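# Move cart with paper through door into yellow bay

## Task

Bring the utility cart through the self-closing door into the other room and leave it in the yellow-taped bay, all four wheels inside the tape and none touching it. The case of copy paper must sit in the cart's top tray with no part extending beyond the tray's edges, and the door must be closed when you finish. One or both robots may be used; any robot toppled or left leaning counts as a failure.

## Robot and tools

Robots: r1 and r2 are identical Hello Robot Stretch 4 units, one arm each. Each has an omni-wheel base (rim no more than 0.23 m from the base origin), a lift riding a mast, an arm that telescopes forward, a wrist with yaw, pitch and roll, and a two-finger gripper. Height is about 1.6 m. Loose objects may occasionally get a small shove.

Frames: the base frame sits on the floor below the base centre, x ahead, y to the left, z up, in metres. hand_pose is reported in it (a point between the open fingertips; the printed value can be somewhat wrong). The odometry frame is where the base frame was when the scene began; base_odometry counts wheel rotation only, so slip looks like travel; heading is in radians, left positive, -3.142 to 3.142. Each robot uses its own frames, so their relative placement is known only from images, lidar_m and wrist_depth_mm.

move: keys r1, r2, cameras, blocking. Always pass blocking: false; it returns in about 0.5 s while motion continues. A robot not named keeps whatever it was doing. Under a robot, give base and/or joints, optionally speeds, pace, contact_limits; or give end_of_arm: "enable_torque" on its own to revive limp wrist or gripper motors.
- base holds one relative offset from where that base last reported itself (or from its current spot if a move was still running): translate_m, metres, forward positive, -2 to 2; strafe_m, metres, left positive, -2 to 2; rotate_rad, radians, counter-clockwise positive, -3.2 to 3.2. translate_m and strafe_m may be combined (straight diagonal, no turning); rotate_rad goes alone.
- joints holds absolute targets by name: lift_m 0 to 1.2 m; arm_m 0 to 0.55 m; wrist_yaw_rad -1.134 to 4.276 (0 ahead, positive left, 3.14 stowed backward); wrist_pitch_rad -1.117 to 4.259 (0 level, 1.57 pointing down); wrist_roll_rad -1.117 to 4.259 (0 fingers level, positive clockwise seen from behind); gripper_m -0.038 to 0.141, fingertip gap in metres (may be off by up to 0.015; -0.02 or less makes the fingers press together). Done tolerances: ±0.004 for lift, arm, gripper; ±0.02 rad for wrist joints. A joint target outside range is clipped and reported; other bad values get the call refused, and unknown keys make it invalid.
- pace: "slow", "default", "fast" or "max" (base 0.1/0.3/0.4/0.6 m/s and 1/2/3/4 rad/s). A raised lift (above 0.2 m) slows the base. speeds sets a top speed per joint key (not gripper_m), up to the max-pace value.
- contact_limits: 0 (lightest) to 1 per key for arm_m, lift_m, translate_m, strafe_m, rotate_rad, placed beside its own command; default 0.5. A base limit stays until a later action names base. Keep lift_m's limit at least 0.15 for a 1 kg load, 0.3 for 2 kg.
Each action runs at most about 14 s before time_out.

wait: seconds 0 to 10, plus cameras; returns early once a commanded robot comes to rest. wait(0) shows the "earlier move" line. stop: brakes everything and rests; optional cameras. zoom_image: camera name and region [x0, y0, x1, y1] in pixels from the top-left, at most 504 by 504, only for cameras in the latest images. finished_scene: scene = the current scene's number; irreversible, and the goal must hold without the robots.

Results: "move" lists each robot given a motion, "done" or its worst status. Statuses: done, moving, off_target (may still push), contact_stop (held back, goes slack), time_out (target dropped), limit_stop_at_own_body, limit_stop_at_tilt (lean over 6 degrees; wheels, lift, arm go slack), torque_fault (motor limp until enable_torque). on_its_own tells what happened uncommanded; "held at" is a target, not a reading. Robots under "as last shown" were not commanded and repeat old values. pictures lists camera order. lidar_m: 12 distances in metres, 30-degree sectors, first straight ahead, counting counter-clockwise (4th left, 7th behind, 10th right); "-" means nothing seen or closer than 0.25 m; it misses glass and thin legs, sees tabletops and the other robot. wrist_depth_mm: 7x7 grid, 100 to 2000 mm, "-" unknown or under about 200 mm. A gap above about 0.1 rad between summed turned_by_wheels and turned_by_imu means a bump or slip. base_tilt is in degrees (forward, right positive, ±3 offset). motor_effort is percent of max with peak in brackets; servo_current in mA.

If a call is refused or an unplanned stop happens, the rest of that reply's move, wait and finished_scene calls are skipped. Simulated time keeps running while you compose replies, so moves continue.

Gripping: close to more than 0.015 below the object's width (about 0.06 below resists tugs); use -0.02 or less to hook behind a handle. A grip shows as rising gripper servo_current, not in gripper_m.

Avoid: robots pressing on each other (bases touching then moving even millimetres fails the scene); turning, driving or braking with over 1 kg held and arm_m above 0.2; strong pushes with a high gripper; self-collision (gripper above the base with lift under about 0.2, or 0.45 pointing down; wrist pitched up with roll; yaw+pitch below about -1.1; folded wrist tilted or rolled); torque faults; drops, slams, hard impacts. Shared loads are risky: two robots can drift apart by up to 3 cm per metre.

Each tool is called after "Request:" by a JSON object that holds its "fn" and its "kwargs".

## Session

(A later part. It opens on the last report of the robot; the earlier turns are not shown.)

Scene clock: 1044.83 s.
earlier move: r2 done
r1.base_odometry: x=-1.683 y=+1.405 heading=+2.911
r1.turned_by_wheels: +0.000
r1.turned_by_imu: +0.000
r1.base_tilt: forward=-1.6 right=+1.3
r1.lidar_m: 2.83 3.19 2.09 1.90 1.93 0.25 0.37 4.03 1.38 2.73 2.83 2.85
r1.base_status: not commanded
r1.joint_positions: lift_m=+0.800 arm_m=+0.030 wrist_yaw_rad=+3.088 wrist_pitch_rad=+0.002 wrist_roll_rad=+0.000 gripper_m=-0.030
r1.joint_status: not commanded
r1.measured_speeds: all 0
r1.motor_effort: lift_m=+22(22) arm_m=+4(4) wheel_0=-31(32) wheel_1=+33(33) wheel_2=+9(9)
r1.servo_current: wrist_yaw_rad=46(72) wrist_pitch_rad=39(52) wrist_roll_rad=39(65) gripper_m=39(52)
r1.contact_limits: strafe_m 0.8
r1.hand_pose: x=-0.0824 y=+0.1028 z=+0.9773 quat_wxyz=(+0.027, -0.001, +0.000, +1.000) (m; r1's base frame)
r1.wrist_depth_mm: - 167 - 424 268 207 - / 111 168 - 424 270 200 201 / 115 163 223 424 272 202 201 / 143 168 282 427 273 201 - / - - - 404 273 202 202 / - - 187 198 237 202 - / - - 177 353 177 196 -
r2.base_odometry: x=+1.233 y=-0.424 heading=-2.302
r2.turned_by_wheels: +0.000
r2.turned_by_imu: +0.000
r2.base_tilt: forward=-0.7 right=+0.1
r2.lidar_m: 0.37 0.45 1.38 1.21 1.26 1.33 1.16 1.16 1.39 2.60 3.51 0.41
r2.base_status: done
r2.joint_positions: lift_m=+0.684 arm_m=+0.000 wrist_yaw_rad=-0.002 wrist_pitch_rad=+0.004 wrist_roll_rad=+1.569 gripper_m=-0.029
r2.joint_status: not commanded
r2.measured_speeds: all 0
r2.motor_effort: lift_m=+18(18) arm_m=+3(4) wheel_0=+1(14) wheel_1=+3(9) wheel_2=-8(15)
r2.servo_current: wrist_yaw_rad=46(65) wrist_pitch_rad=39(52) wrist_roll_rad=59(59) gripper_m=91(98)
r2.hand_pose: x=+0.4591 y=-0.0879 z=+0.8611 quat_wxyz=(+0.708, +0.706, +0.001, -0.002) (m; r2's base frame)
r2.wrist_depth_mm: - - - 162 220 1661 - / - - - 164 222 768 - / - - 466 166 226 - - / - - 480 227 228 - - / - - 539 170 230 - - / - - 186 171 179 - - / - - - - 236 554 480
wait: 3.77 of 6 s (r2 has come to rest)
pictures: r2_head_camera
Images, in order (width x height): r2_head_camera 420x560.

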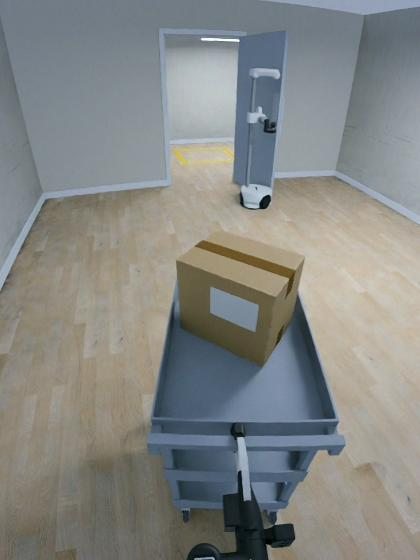

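Request:
{"fn": "move", "kwargs": {"blocking": false, "cameras": [], "r2": {"base":{"rotate_rad":0.03},"pace":"slow"}}}

Request:
{"fn": "wait", "kwargs": {"seconds": 1, "cameras": []}}

Request:
{"fn": "move", "kwargs": {"blocking": false, "cameras": [], "r2": {"base":{"translate_m":0.5},"pace":"slow"}}}

Request:
{"fn": "wait", "kwargs": {"seconds": 8, "cameras": ["r2_head_camera"]}}

Scene clock: 1054.77 s.
move: r2 moving
r1: as last shown
r1.lidar_m: 2.86 3.15 2.07 1.89 1.95 0.25 0.39 4.03 1.41 2.75 2.84 2.86
r1.motor_effort: lift_m=+22(22) arm_m=+4(4) wheel_0=-31(31) wheel_1=+33(33) wheel_2=+9(9)
r1.servo_current: wrist_yaw_rad=33(59) wrist_pitch_rad=46(46) wrist_roll_rad=52(65) gripper_m=46(52)
r1.contact_limits: strafe_m 0.8
r1.wrist_depth_mm: - 167 - 424 270 205 - / 111 167 - 424 271 200 201 / 115 163 224 430 272 201 202 / 143 168 283 427 273 202 - / - - - 399 273 202 202 / - - 187 198 237 202 - / - - 177 353 177 196 -
r2.base_odometry: x=+1.233 y=-0.424 heading=-2.273
r2.turned_by_wheels: +0.029
r2.turned_by_imu: +0.029
r2.base_tilt: forward=-0.6 right=+0.1
r2.lidar_m: 0.39 0.46 1.35 1.24 1.24 1.27 1.14 1.16 1.46 2.75 3.52 0.43
r2.base_status: rotate_rad moving
r2.joint_positions: lift_m=+0.684 arm_m=+0.000 wrist_yaw_rad=-0.003 wrist_pitch_rad=+0.004 wrist_roll_rad=+1.569 gripper_m=-0.029
r2.joint_status: not commanded
r2.measured_speeds: translate_m=+0.000 strafe_m=+0.000 rotate_rad=+0.000 lift_m=+0.000 arm_m=+0.000 wrist_yaw_rad=+0.002 wrist_pitch_rad=+0.000 wrist_roll_rad=+0.000
r2.motor_effort: lift_m=+18(18) arm_m=+4(4) wheel_0=-6(12) wheel_1=-5(7) wheel_2=-7(12)
r2.servo_current: wrist_yaw_rad=46(52) wrist_pitch_rad=39(46) wrist_roll_rad=52(59) gripper_m=91(98)
r2.hand_pose: x=+0.4590 y=-0.0883 z=+0.8611 quat_wxyz=(+0.708, +0.706, +0.000, -0.002) (m; r2's base frame)
r2.wrist_depth_mm: - - - 154 211 1576 - / - - 559 158 215 759 - / - 484 455 162 220 - - / - - 488 166 226 - - / - - 559 169 230 - - / - - 186 172 178 - - / - - - - - 521 488
pictures: none
No camera images: "cameras" was empty.

Scene clock: 1055.03 s.
earlier move: r2 done
r1.base_odometry: x=-1.683 y=+1.405 heading=+2.911
r1.turned_by_wheels: +0.000
r1.turned_by_imu: +0.000
r1.base_tilt: forward=-1.6 right=+1.3
r1.lidar_m: 2.86 3.16 2.06 1.91 1.93 0.25 0.39 4.01 1.38 2.74 2.87 2.84
r1.base_status: not commanded
r1.joint_positions: lift_m=+0.800 arm_m=+0.030 wrist_yaw_rad=+3.088 wrist_pitch_rad=+0.002 wrist_roll_rad=+0.000 gripper_m=-0.030
r1.joint_status: not commanded
r1.measured_speeds: all 0
r1.motor_effort: lift_m=+22(22) arm_m=+4(4) wheel_0=-31(32) wheel_1=+33(33) wheel_2=+9(9)
r1.servo_current: wrist_yaw_rad=59(59) wrist_pitch_rad=46(46) wrist_roll_rad=52(65) gripper_m=46(52)
r1.contact_limits: strafe_m 0.8
r1.hand_pose: x=-0.0824 y=+0.1028 z=+0.9773 quat_wxyz=(+0.027, -0.001, +0.000, +1.000) (m; r1's base frame)
r1.wrist_depth_mm: - 167 - 424 268 206 - / 111 167 - 427 271 200 202 / 115 163 224 430 272 201 201 / 143 168 282 430 274 201 - / - - - 399 274 202 203 / - - 187 198 238 202 - / - - 176 351 176 196 -
r2.base_odometry: x=+1.233 y=-0.424 heading=-2.273
r2.turned_by_wheels: +0.000
r2.turned_by_imu: +0.000
r2.base_tilt: forward=-0.6 right=+0.1
r2.lidar_m: 0.40 0.45 1.34 1.23 1.26 1.27 1.15 1.16 1.41 2.79 3.52 0.42
r2.base_status: done
r2.joint_positions: lift_m=+0.684 arm_m=+0.000 wrist_yaw_rad=-0.003 wrist_pitch_rad=+0.004 wrist_roll_rad=+1.569 gripper_m=-0.029
r2.joint_status: not commanded
r2.measured_speeds: all 0
r2.motor_effort: lift_m=+18(18) arm_m=+3(4) wheel_0=-4(12) wheel_1=-4(7) wheel_2=-6(12)
r2.servo_current: wrist_yaw_rad=46(52) wrist_pitch_rad=46(46) wrist_roll_rad=52(59) gripper_m=91(98)
r2.hand_pose: x=+0.4590 y=-0.0883 z=+0.8611 quat_wxyz=(+0.708, +0.706, +0.000, -0.002) (m; r2's base frame)
r2.wrist_depth_mm: - - - 155 211 1537 - / - - 564 158 215 759 - / - 484 455 162 220 - - / - - 488 165 225 - - / - - 559 169 229 - - / - - 186 171 178 - - / - - - - - 1618 484
wait: 0.27 of 1 s (r2 has come to rest)
pictures: none
No camera images: "cameras" was empty.

Scene clock: 1055.53 s.
move: r2 moving
r1: as last shown
r1.lidar_m: 2.81 3.16 2.07 1.88 1.93 0.25 0.39 4.01 1.39 2.73 2.82 2.84
r1.motor_effort: lift_m=+22(22) arm_m=+4(4) wheel_0=-30(32) wheel_1=+33(33) wheel_2=+9(9)
r1.servo_current: wrist_yaw_rad=59(59) wrist_pitch_rad=39(46) wrist_roll_rad=46(59) gripper_m=46(46)
r1.contact_limits: strafe_m 0.8
r1.wrist_depth_mm: - 167 - 421 268 206 - / 111 168 - 424 270 199 201 / 115 163 224 427 272 202 201 / 143 168 282 433 272 202 - / - - - 399 273 202 202 / - - 187 198 237 202 - / - - 177 349 176 196 -
r2.base_odometry: x=+1.225 y=-0.433 heading=-2.273
r2.turned_by_wheels: +0.000
r2.turned_by_imu: +0.000
r2.base_tilt: forward=-0.7 right=+0.1
r2.lidar_m: 0.41 0.44 1.36 1.21 1.27 1.32 1.15 1.16 1.43 2.77 3.50 0.43
r2.base_status: translate_m moving
r2.joint_positions: lift_m=+0.684 arm_m=+0.000 wrist_yaw_rad=-0.003 wrist_pitch_rad=+0.004 wrist_roll_rad=+1.569 gripper_m=-0.029
r2.joint_status: not commanded
r2.measured_speeds: translate_m=+0.048 strafe_m=+0.000 rotate_rad=+0.001 lift_m=+0.000 arm_m=+0.000 wrist_yaw_rad=+0.001 wrist_pitch_rad=+0.000 wrist_roll_rad=+0.000
r2.motor_effort: lift_m=+18(18) arm_m=+4(4) wheel_0=+9(10) wheel_1=+6(6) wheel_2=-12(13)
r2.servo_current: wrist_yaw_rad=52(59) wrist_pitch_rad=39(52) wrist_roll_rad=46(59) gripper_m=91(98)
r2.hand_pose: x=+0.4590 y=-0.0883 z=+0.8611 quat_wxyz=(+0.708, +0.706, +0.000, -0.002) (m; r2's base frame)
r2.wrist_depth_mm: - - - 153 209 1537 - / - - 554 157 214 759 - / - 477 449 161 220 - - / - - 488 164 224 - - / - - 559 169 230 - - / - - 187 171 178 - - / - - - - - - 488
pictures: none
No camera images: "cameras" was empty.

Scene clock: 1061.30 s.
earlier move: r2 done
r1.base_odometry: x=-1.683 y=+1.405 heading=+2.911
r1.turned_by_wheels: +0.000
r1.turned_by_imu: +0.000
r1.base_tilt: forward=-1.6 right=+1.3
r1.lidar_m: 2.39 3.15 2.09 1.91 1.94 0.25 0.37 4.02 1.39 2.72 2.82 2.36
r1.base_status: not commanded
r1.joint_positions: lift_m=+0.800 arm_m=+0.030 wrist_yaw_rad=+3.088 wrist_pitch_rad=+0.002 wrist_roll_rad=+0.000 gripper_m=-0.030
r1.joint_status: not commanded
r1.measured_speeds: all 0
r1.motor_effort: lift_m=+22(22) arm_m=+4(4) wheel_0=-31(32) wheel_1=+33(33) wheel_2=+9(9)
r1.servo_current: wrist_yaw_rad=52(65) wrist_pitch_rad=39(52) wrist_roll_rad=59(65) gripper_m=46(52)
r1.contact_limits: strafe_m 0.8
r1.hand_pose: x=-0.0824 y=+0.1028 z=+0.9773 quat_wxyz=(+0.027, -0.001, +0.000, +1.000) (m; r1's base frame)
r1.wrist_depth_mm: - 167 - 424 267 206 - / 111 168 - 427 271 200 202 / 115 163 224 430 272 202 202 / 143 168 281 433 273 201 - / - - - 399 273 202 202 / - - 186 198 236 202 - / - - 176 351 177 196 -
r2.base_odometry: x=+0.911 y=-0.805 heading=-2.272
r2.turned_by_wheels: +0.000
r2.turned_by_imu: +0.003
r2.base_tilt: forward=-0.7 right=+0.0
r2.lidar_m: 0.42 0.49 1.46 1.27 1.31 1.68 1.64 1.65 2.05 3.42 3.44 0.40
r2.base_status: done
r2.joint_positions: lift_m=+0.684 arm_m=+0.000 wrist_yaw_rad=-0.001 wrist_pitch_rad=+0.004 wrist_roll_rad=+1.569 gripper_m=-0.029
r2.joint_status: not commanded
r2.measured_speeds: all 0
r2.motor_effort: lift_m=+18(18) arm_m=+4(4) wheel_0=+5(12) wheel_1=+4(8) wheel_2=-4(13)
r2.servo_current: wrist_yaw_rad=59(65) wrist_pitch_rad=46(52) wrist_roll_rad=59(65) gripper_m=91(98)
r2.hand_pose: x=+0.4592 y=-0.0876 z=+0.8611 quat_wxyz=(+0.708, +0.706, +0.001, -0.002) (m; r2's base frame)
r2.wrist_depth_mm: - - 525 131 186 - - / - 466 433 137 195 - - / - 477 449 144 206 - - / - - 530 151 217 - - / - - - 163 227 - - / - - 185 169 179 1618 496 / - - - - - 1708 1160
wait: 5.77 of 8 s (r2 has come to rest)
pictures: r2_head_camera
Images, in order (width x height): r2_head_camera 420x560.

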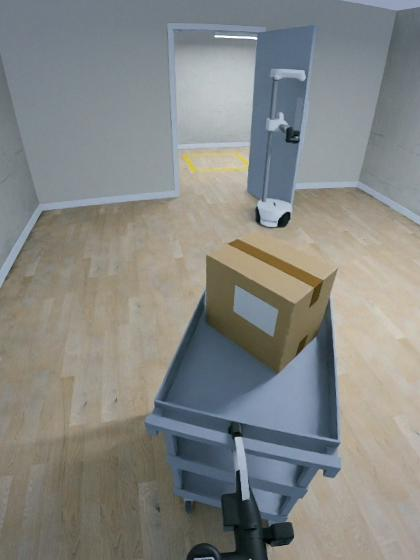

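Request:
{"fn": "move", "kwargs": {"blocking": false, "cameras": [], "r2": {"base":{"strafe_m":-0.22},"pace":"slow"}}}

Request:
{"fn": "wait", "kwargs": {"seconds": 5, "cameras": ["r2_head_camera"]}}

Scene clock: 1068.73 s.
move: r2 moving
r1: as last shown
r1.lidar_m: 2.37 3.17 2.06 1.91 1.94 0.25 0.38 4.03 1.38 2.72 2.84 2.37
r1.motor_effort: lift_m=+22(22) arm_m=+4(4) wheel_0=-31(31) wheel_1=+33(33) wheel_2=+9(9)
r1.servo_current: wrist_yaw_rad=39(65) wrist_pitch_rad=46(46) wrist_roll_rad=46(65) gripper_m=46(46)
r1.contact_limits: strafe_m 0.8
r1.wrist_depth_mm: - 167 - 424 268 207 - / 111 168 - 427 270 201 200 / 115 163 225 430 272 201 201 / 143 168 282 430 272 202 - / - - - 402 274 202 202 / - - 187 198 237 202 - / - - 176 351 177 196 -
r2.base_odometry: x=+0.900 y=-0.796 heading=-2.272
r2.turned_by_wheels: +0.000
r2.turned_by_imu: +0.001
r2.base_tilt: forward=-0.6 right=+0.0
r2.lidar_m: 0.43 0.50 1.47 1.31 1.30 1.67 1.63 1.65 2.00 3.39 3.45 0.39
r2.base_status: strafe_m moving
r2.joint_positions: lift_m=+0.684 arm_m=+0.000 wrist_yaw_rad=+0.002 wrist_pitch_rad=+0.004 wrist_roll_rad=+1.569 gripper_m=-0.029
r2.joint_status: not commanded
r2.measured_speeds: translate_m=+0.000 strafe_m=-0.056 rotate_rad=-0.001 lift_m=+0.000 arm_m=+0.000 wrist_yaw_rad=+0.001 wrist_pitch_rad=+0.000 wrist_roll_rad=+0.000
r2.motor_effort: lift_m=+18(18) arm_m=+3(4) wheel_0=+12(14) wheel_1=-8(8) wheel_2=+1(3)
r2.servo_current: wrist_yaw_rad=59(59) wrist_pitch_rad=39(52) wrist_roll_rad=52(52) gripper_m=85(98)
r2.hand_pose: x=+0.4594 y=-0.0870 z=+0.8611 quat_wxyz=(+0.708, +0.706, +0.002, -0.001) (m; r2's base frame)
r2.wrist_depth_mm: - - 530 132 186 - - / - 469 433 137 194 - - / - 462 449 143 206 - - / - - 530 151 217 - - / - - 640 161 227 - - / - - 186 170 179 1576 500 / - - - - - - 1182
pictures: none
No camera images: "cameras" was empty.

Scene clock: 1071.57 s.
earlier move: r2 done
r1.base_odometry: x=-1.683 y=+1.405 heading=+2.911
r1.turned_by_wheels: +0.000
r1.turned_by_imu: +0.000
r1.base_tilt: forward=-1.6 right=+1.3
r1.lidar_m: 2.26 3.15 2.08 1.91 1.96 0.25 0.39 4.02 1.40 2.72 2.83 2.32
r1.base_status: not commanded
r1.joint_positions: lift_m=+0.800 arm_m=+0.030 wrist_yaw_rad=+3.088 wrist_pitch_rad=+0.002 wrist_roll_rad=+0.000 gripper_m=-0.030
r1.joint_status: not commanded
r1.measured_speeds: all 0
r1.motor_effort: lift_m=+22(22) arm_m=+4(4) wheel_0=-31(32) wheel_1=+33(33) wheel_2=+9(9)
r1.servo_current: wrist_yaw_rad=59(72) wrist_pitch_rad=39(52) wrist_roll_rad=46(65) gripper_m=46(52)
r1.contact_limits: strafe_m 0.8
r1.hand_pose: x=-0.0824 y=+0.1028 z=+0.9773 quat_wxyz=(+0.027, -0.001, +0.000, +1.000) (m; r1's base frame)
r1.wrist_depth_mm: - 167 - 421 268 206 - / 111 168 - 424 270 200 202 / 115 163 224 424 272 201 201 / 143 168 282 430 273 202 - / - - - 404 274 202 202 / - - 187 198 237 203 - / - - 177 351 177 196 -
r2.base_odometry: x=+0.743 y=-0.664 heading=-2.272
r2.turned_by_wheels: +0.000
r2.turned_by_imu: +0.000
r2.base_tilt: forward=-0.7 right=+0.1
r2.lidar_m: 0.37 0.42 1.74 1.52 1.53 1.81 1.60 1.59 1.97 3.21 3.20 0.42
r2.base_status: done
r2.joint_positions: lift_m=+0.684 arm_m=+0.000 wrist_yaw_rad=+0.003 wrist_pitch_rad=+0.004 wrist_roll_rad=+1.569 gripper_m=-0.029
r2.joint_status: not commanded
r2.measured_speeds: all 0
r2.motor_effort: lift_m=+18(18) arm_m=+4(4) wheel_0=+5(15) wheel_1=-4(9) wheel_2=+0(3)
r2.servo_current: wrist_yaw_rad=52(59) wrist_pitch_rad=39(52) wrist_roll_rad=52(65) gripper_m=91(98)
r2.hand_pose: x=+0.4595 y=-0.0866 z=+0.8611 quat_wxyz=(+0.708, +0.706, +0.002, +0.000) (m; r2's base frame)
r2.wrist_depth_mm: - - - 174 235 1661 1160 / - - - 174 236 1576 - / - - 559 175 234 - - / - 484 462 233 234 831 - / - - 508 173 233 - - / - - 185 173 178 - - / - - - - 233 - -
wait: 2.83 of 5 s (r2 has come to rest)
pictures: r2_head_camera
Images, in order (width x height): r2_head_camera 420x560.

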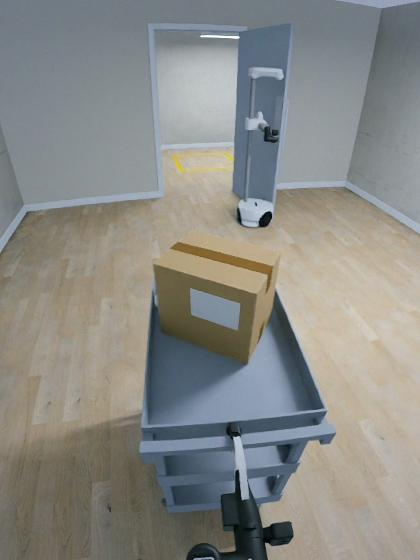

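Request:
{"fn": "move", "kwargs": {"blocking": false, "cameras": [], "r2": {"base":{"translate_m":0.3,"strafe_m":0.01},"pace":"slow"}}}

Request:
{"fn": "wait", "kwargs": {"seconds": 6, "cameras": []}}

Scene clock: 1077.83 s.
move: r2 moving
r1: as last shown
r1.lidar_m: 2.26 3.16 2.07 1.91 1.93 0.25 0.40 4.03 1.40 2.75 2.86 2.32
r1.motor_effort: lift_m=+22(22) arm_m=+4(4) wheel_0=-31(31) wheel_1=+33(33) wheel_2=+9(9)
r1.servo_current: wrist_yaw_rad=65(65) wrist_pitch_rad=46(52) wrist_roll_rad=46(52) gripper_m=39(46)
r1.contact_limits: strafe_m 0.8
r1.wrist_depth_mm: - 167 - 430 270 206 - / 111 168 - 421 270 200 201 / 115 163 224 427 271 201 202 / 143 169 282 430 274 200 - / - - - 402 274 202 202 / - - 187 198 238 201 - / - - 177 347 177 196 -
r2.base_odometry: x=+0.735 y=-0.673 heading=-2.272
r2.turned_by_wheels: +0.000
r2.turned_by_imu: +0.001
r2.base_tilt: forward=-0.7 right=+0.1
r2.lidar_m: 0.38 0.40 1.73 1.53 1.54 1.80 1.60 1.59 1.97 3.17 3.20 0.43
r2.base_status: translate_m moving; strafe_m moving
r2.joint_positions: lift_m=+0.684 arm_m=+0.000 wrist_yaw_rad=+0.003 wrist_pitch_rad=+0.004 wrist_roll_rad=+1.569 gripper_m=-0.029
r2.joint_status: not commanded
r2.measured_speeds: translate_m=+0.049 strafe_m=+0.001 rotate_rad=+0.001 lift_m=+0.000 arm_m=+0.000 wrist_yaw_rad=+0.000 wrist_pitch_rad=+0.000 wrist_roll_rad=+0.000
r2.motor_effort: lift_m=+18(18) arm_m=+4(4) wheel_0=+8(10) wheel_1=+10(10) wheel_2=-12(12)
r2.servo_current: wrist_yaw_rad=39(52) wrist_pitch_rad=39(46) wrist_roll_rad=39(52) gripper_m=85(91)
r2.hand_pose: x=+0.4595 y=-0.0866 z=+0.8611 quat_wxyz=(+0.708, +0.706, +0.002, +0.000) (m; r2's base frame)
r2.wrist_depth_mm: - - - 176 236 1708 1229 / - - - 175 236 1661 - / - - 569 175 236 842 - / - - 469 234 234 831 - / - - 512 174 233 - - / - - 185 173 179 - - / - - - - 232 - -
pictures: none
No camera images: "cameras" was empty.

Scene clock: 1081.63 s.
earlier move: r2 done
r1.base_odometry: x=-1.683 y=+1.405 heading=+2.911
r1.turned_by_wheels: +0.000
r1.turned_by_imu: +0.000
r1.base_tilt: forward=-1.6 right=+1.3
r1.lidar_m: 2.00 3.14 2.09 1.91 1.94 0.25 0.36 4.01 1.39 2.74 2.86 2.00
r1.base_status: not commanded
r1.joint_positions: lift_m=+0.800 arm_m=+0.030 wrist_yaw_rad=+3.088 wrist_pitch_rad=+0.002 wrist_roll_rad=+0.000 gripper_m=-0.030
r1.joint_status: not commanded
r1.measured_speeds: all 0
r1.motor_effort: lift_m=+22(22) arm_m=+4(4) wheel_0=-31(32) wheel_1=+33(33) wheel_2=+9(9)
r1.servo_current: wrist_yaw_rad=46(72) wrist_pitch_rad=46(52) wrist_roll_rad=52(72) gripper_m=39(52)
r1.contact_limits: strafe_m 0.8
r1.hand_pose: x=-0.0824 y=+0.1028 z=+0.9773 quat_wxyz=(+0.027, -0.001, +0.000, +1.000) (m; r1's base frame)
r1.wrist_depth_mm: - 168 - 421 270 206 - / 111 168 - 427 271 200 202 / 115 163 224 427 271 202 200 / 143 168 281 430 273 201 - / - - - 399 274 202 202 / - - 187 198 237 202 - / - - 176 351 177 196 -
r2.base_odometry: x=+0.557 y=-0.899 heading=-2.273
r2.turned_by_wheels: -0.001
r2.turned_by_imu: -0.001
r2.base_tilt: forward=-0.7 right=+0.1
r2.lidar_m: 0.39 0.44 1.80 1.55 1.53 1.94 1.90 1.90 2.34 3.15 3.18 0.44
r2.base_status: done
r2.joint_positions: lift_m=+0.684 arm_m=+0.000 wrist_yaw_rad=-0.002 wrist_pitch_rad=+0.004 wrist_roll_rad=+1.569 gripper_m=-0.029
r2.joint_status: not commanded
r2.measured_speeds: all 0
r2.motor_effort: lift_m=+18(18) arm_m=+4(4) wheel_0=+0(11) wheel_1=+4(10) wheel_2=-8(14)
r2.servo_current: wrist_yaw_rad=52(65) wrist_pitch_rad=46(52) wrist_roll_rad=46(59) gripper_m=85(98)
r2.hand_pose: x=+0.4591 y=-0.0880 z=+0.8611 quat_wxyz=(+0.708, +0.706, +0.001, -0.002) (m; r2's base frame)
r2.wrist_depth_mm: - - - 163 221 1618 1160 / - - - 166 224 759 - / - - 488 168 226 - - / - - 473 229 229 - - / - - 530 171 231 842 - / - - 185 172 179 - - / - - - - 236 1537 500
wait: 3.80 of 6 s (r2 has come to rest)
pictures: none
No camera images: "cameras" was empty.

Request:
{"fn": "move", "kwargs": {"blocking": false, "cameras": [], "r2": {"base":{"translate_m":0.35,"strafe_m":-0.05},"pace":"slow"}}}

Request:
{"fn": "wait", "kwargs": {"seconds": 6, "cameras": ["r2_head_camera"]}}

Scene clock: 1085.77 s.
move: r2 moving
r1: as last shown
r1.lidar_m: 1.98 3.17 2.08 1.91 1.94 0.25 0.37 4.01 1.39 2.74 2.87 2.01
r1.servo_current: wrist_yaw_rad=46(59) wrist_pitch_rad=39(52) wrist_roll_rad=59(59) gripper_m=46(52)
r1.contact_limits: strafe_m 0.8
r1.wrist_depth_mm: - 167 - 427 268 206 - / 111 168 - 424 272 200 201 / 115 163 224 427 273 201 202 / 143 169 283 433 273 201 - / - - - 399 274 202 202 / - - 187 198 237 202 - / - - 177 353 177 196 -
r2.base_odometry: x=+0.548 y=-0.907 heading=-2.273
r2.turned_by_wheels: +0.000
r2.turned_by_imu: +0.000
r2.base_tilt: forward=-0.7 right=+0.1
r2.lidar_m: 0.40 0.41 1.77 1.55 1.58 1.96 1.92 1.94 2.38 3.15 3.18 0.41
r2.base_status: translate_m moving; strafe_m moving
r2.joint_positions: lift_m=+0.684 arm_m=+0.000 wrist_yaw_rad=-0.002 wrist_pitch_rad=+0.004 wrist_roll_rad=+1.569 gripper_m=-0.029
r2.joint_status: not commanded
r2.measured_speeds: translate_m=+0.050 strafe_m=-0.007 rotate_rad=+0.000 lift_m=+0.000 arm_m=+0.000 wrist_yaw_rad=+0.000 wrist_pitch_rad=+0.000 wrist_roll_rad=+0.000
r2.motor_effort: lift_m=+18(18) arm_m=+4(4) wheel_0=+5(7) wheel_1=+6(7) wheel_2=-11(13)
r2.servo_current: wrist_yaw_rad=46(52) wrist_pitch_rad=46(46) wrist_roll_rad=52(52) gripper_m=91(91)
r2.hand_pose: x=+0.4591 y=-0.0880 z=+0.8611 quat_wxyz=(+0.708, +0.706, +0.001, -0.002) (m; r2's base frame)
r2.wrist_depth_mm: - - - 163 220 1661 1160 / - - - 165 224 759 - / - - 484 167 225 - - / - - 477 228 229 - - / - - 535 171 232 831 - / - - 185 172 179 - - / - - - - 236 1661 504
pictures: none
No camera images: "cameras" was empty.

Scene clock: 1090.07 s.
earlier move: r2 done
r1.base_odometry: x=-1.683 y=+1.405 heading=+2.911
r1.turned_by_wheels: +0.000
r1.turned_by_imu: +0.000
r1.base_tilt: forward=-1.6 right=+1.3
r1.lidar_m: 1.69 3.16 2.08 1.91 1.95 0.25 0.38 4.03 1.40 2.72 2.86 1.70
r1.base_status: not commanded
r1.joint_positions: lift_m=+0.800 arm_m=+0.030 wrist_yaw_rad=+3.088 wrist_pitch_rad=+0.002 wrist_roll_rad=+0.000 gripper_m=-0.030
r1.joint_status: not commanded
r1.measured_speeds: all 0
r1.motor_effort: lift_m=+22(22) arm_m=+4(4) wheel_0=-31(32) wheel_1=+33(33) wheel_2=+9(9)
r1.servo_current: wrist_yaw_rad=39(78) wrist_pitch_rad=39(52) wrist_roll_rad=46(65) gripper_m=46(52)
r1.contact_limits: strafe_m 0.8
r1.hand_pose: x=-0.0824 y=+0.1028 z=+0.9773 quat_wxyz=(+0.027, -0.001, +0.000, +1.000) (m; r1's base frame)
r1.wrist_depth_mm: - 167 - 421 267 206 - / 111 168 - 424 272 200 201 / 115 163 224 430 273 202 202 / 143 169 283 430 272 201 - / - - - 402 273 202 202 / - - 186 198 236 202 - / - - 177 351 177 196 -
r2.base_odometry: x=+0.293 y=-1.134 heading=-2.272
r2.turned_by_wheels: +0.000
r2.turned_by_imu: +0.002
r2.base_tilt: forward=-0.6 right=+0.1
r2.lidar_m: 0.39 0.44 1.90 1.66 1.70 2.11 2.23 2.26 2.75 3.05 3.07 0.44
r2.base_status: done
r2.joint_positions: lift_m=+0.684 arm_m=+0.000 wrist_yaw_rad=-0.001 wrist_pitch_rad=+0.004 wrist_roll_rad=+1.569 gripper_m=-0.029
r2.joint_status: not commanded
r2.measured_speeds: all 0
r2.motor_effort: lift_m=+18(18) arm_m=+4(4) wheel_0=+5(13) wheel_1=+5(8) wheel_2=-6(13)
r2.servo_current: wrist_yaw_rad=46(65) wrist_pitch_rad=46(52) wrist_roll_rad=46(65) gripper_m=91(98)
r2.hand_pose: x=+0.4592 y=-0.0876 z=+0.8611 quat_wxyz=(+0.708, +0.706, +0.001, -0.002) (m; r2's base frame)
r2.wrist_depth_mm: - - - 154 210 1576 - / - - 569 157 215 768 - / - 488 449 161 220 - - / - - 480 165 224 - - / - - 559 169 230 - - / - - 184 171 178 - - / - - - - - - 496
wait: 4.30 of 6 s (r2 has come to rest)
pictures: r2_head_camera
Images, in order (width x height): r2_head_camera 420x560.

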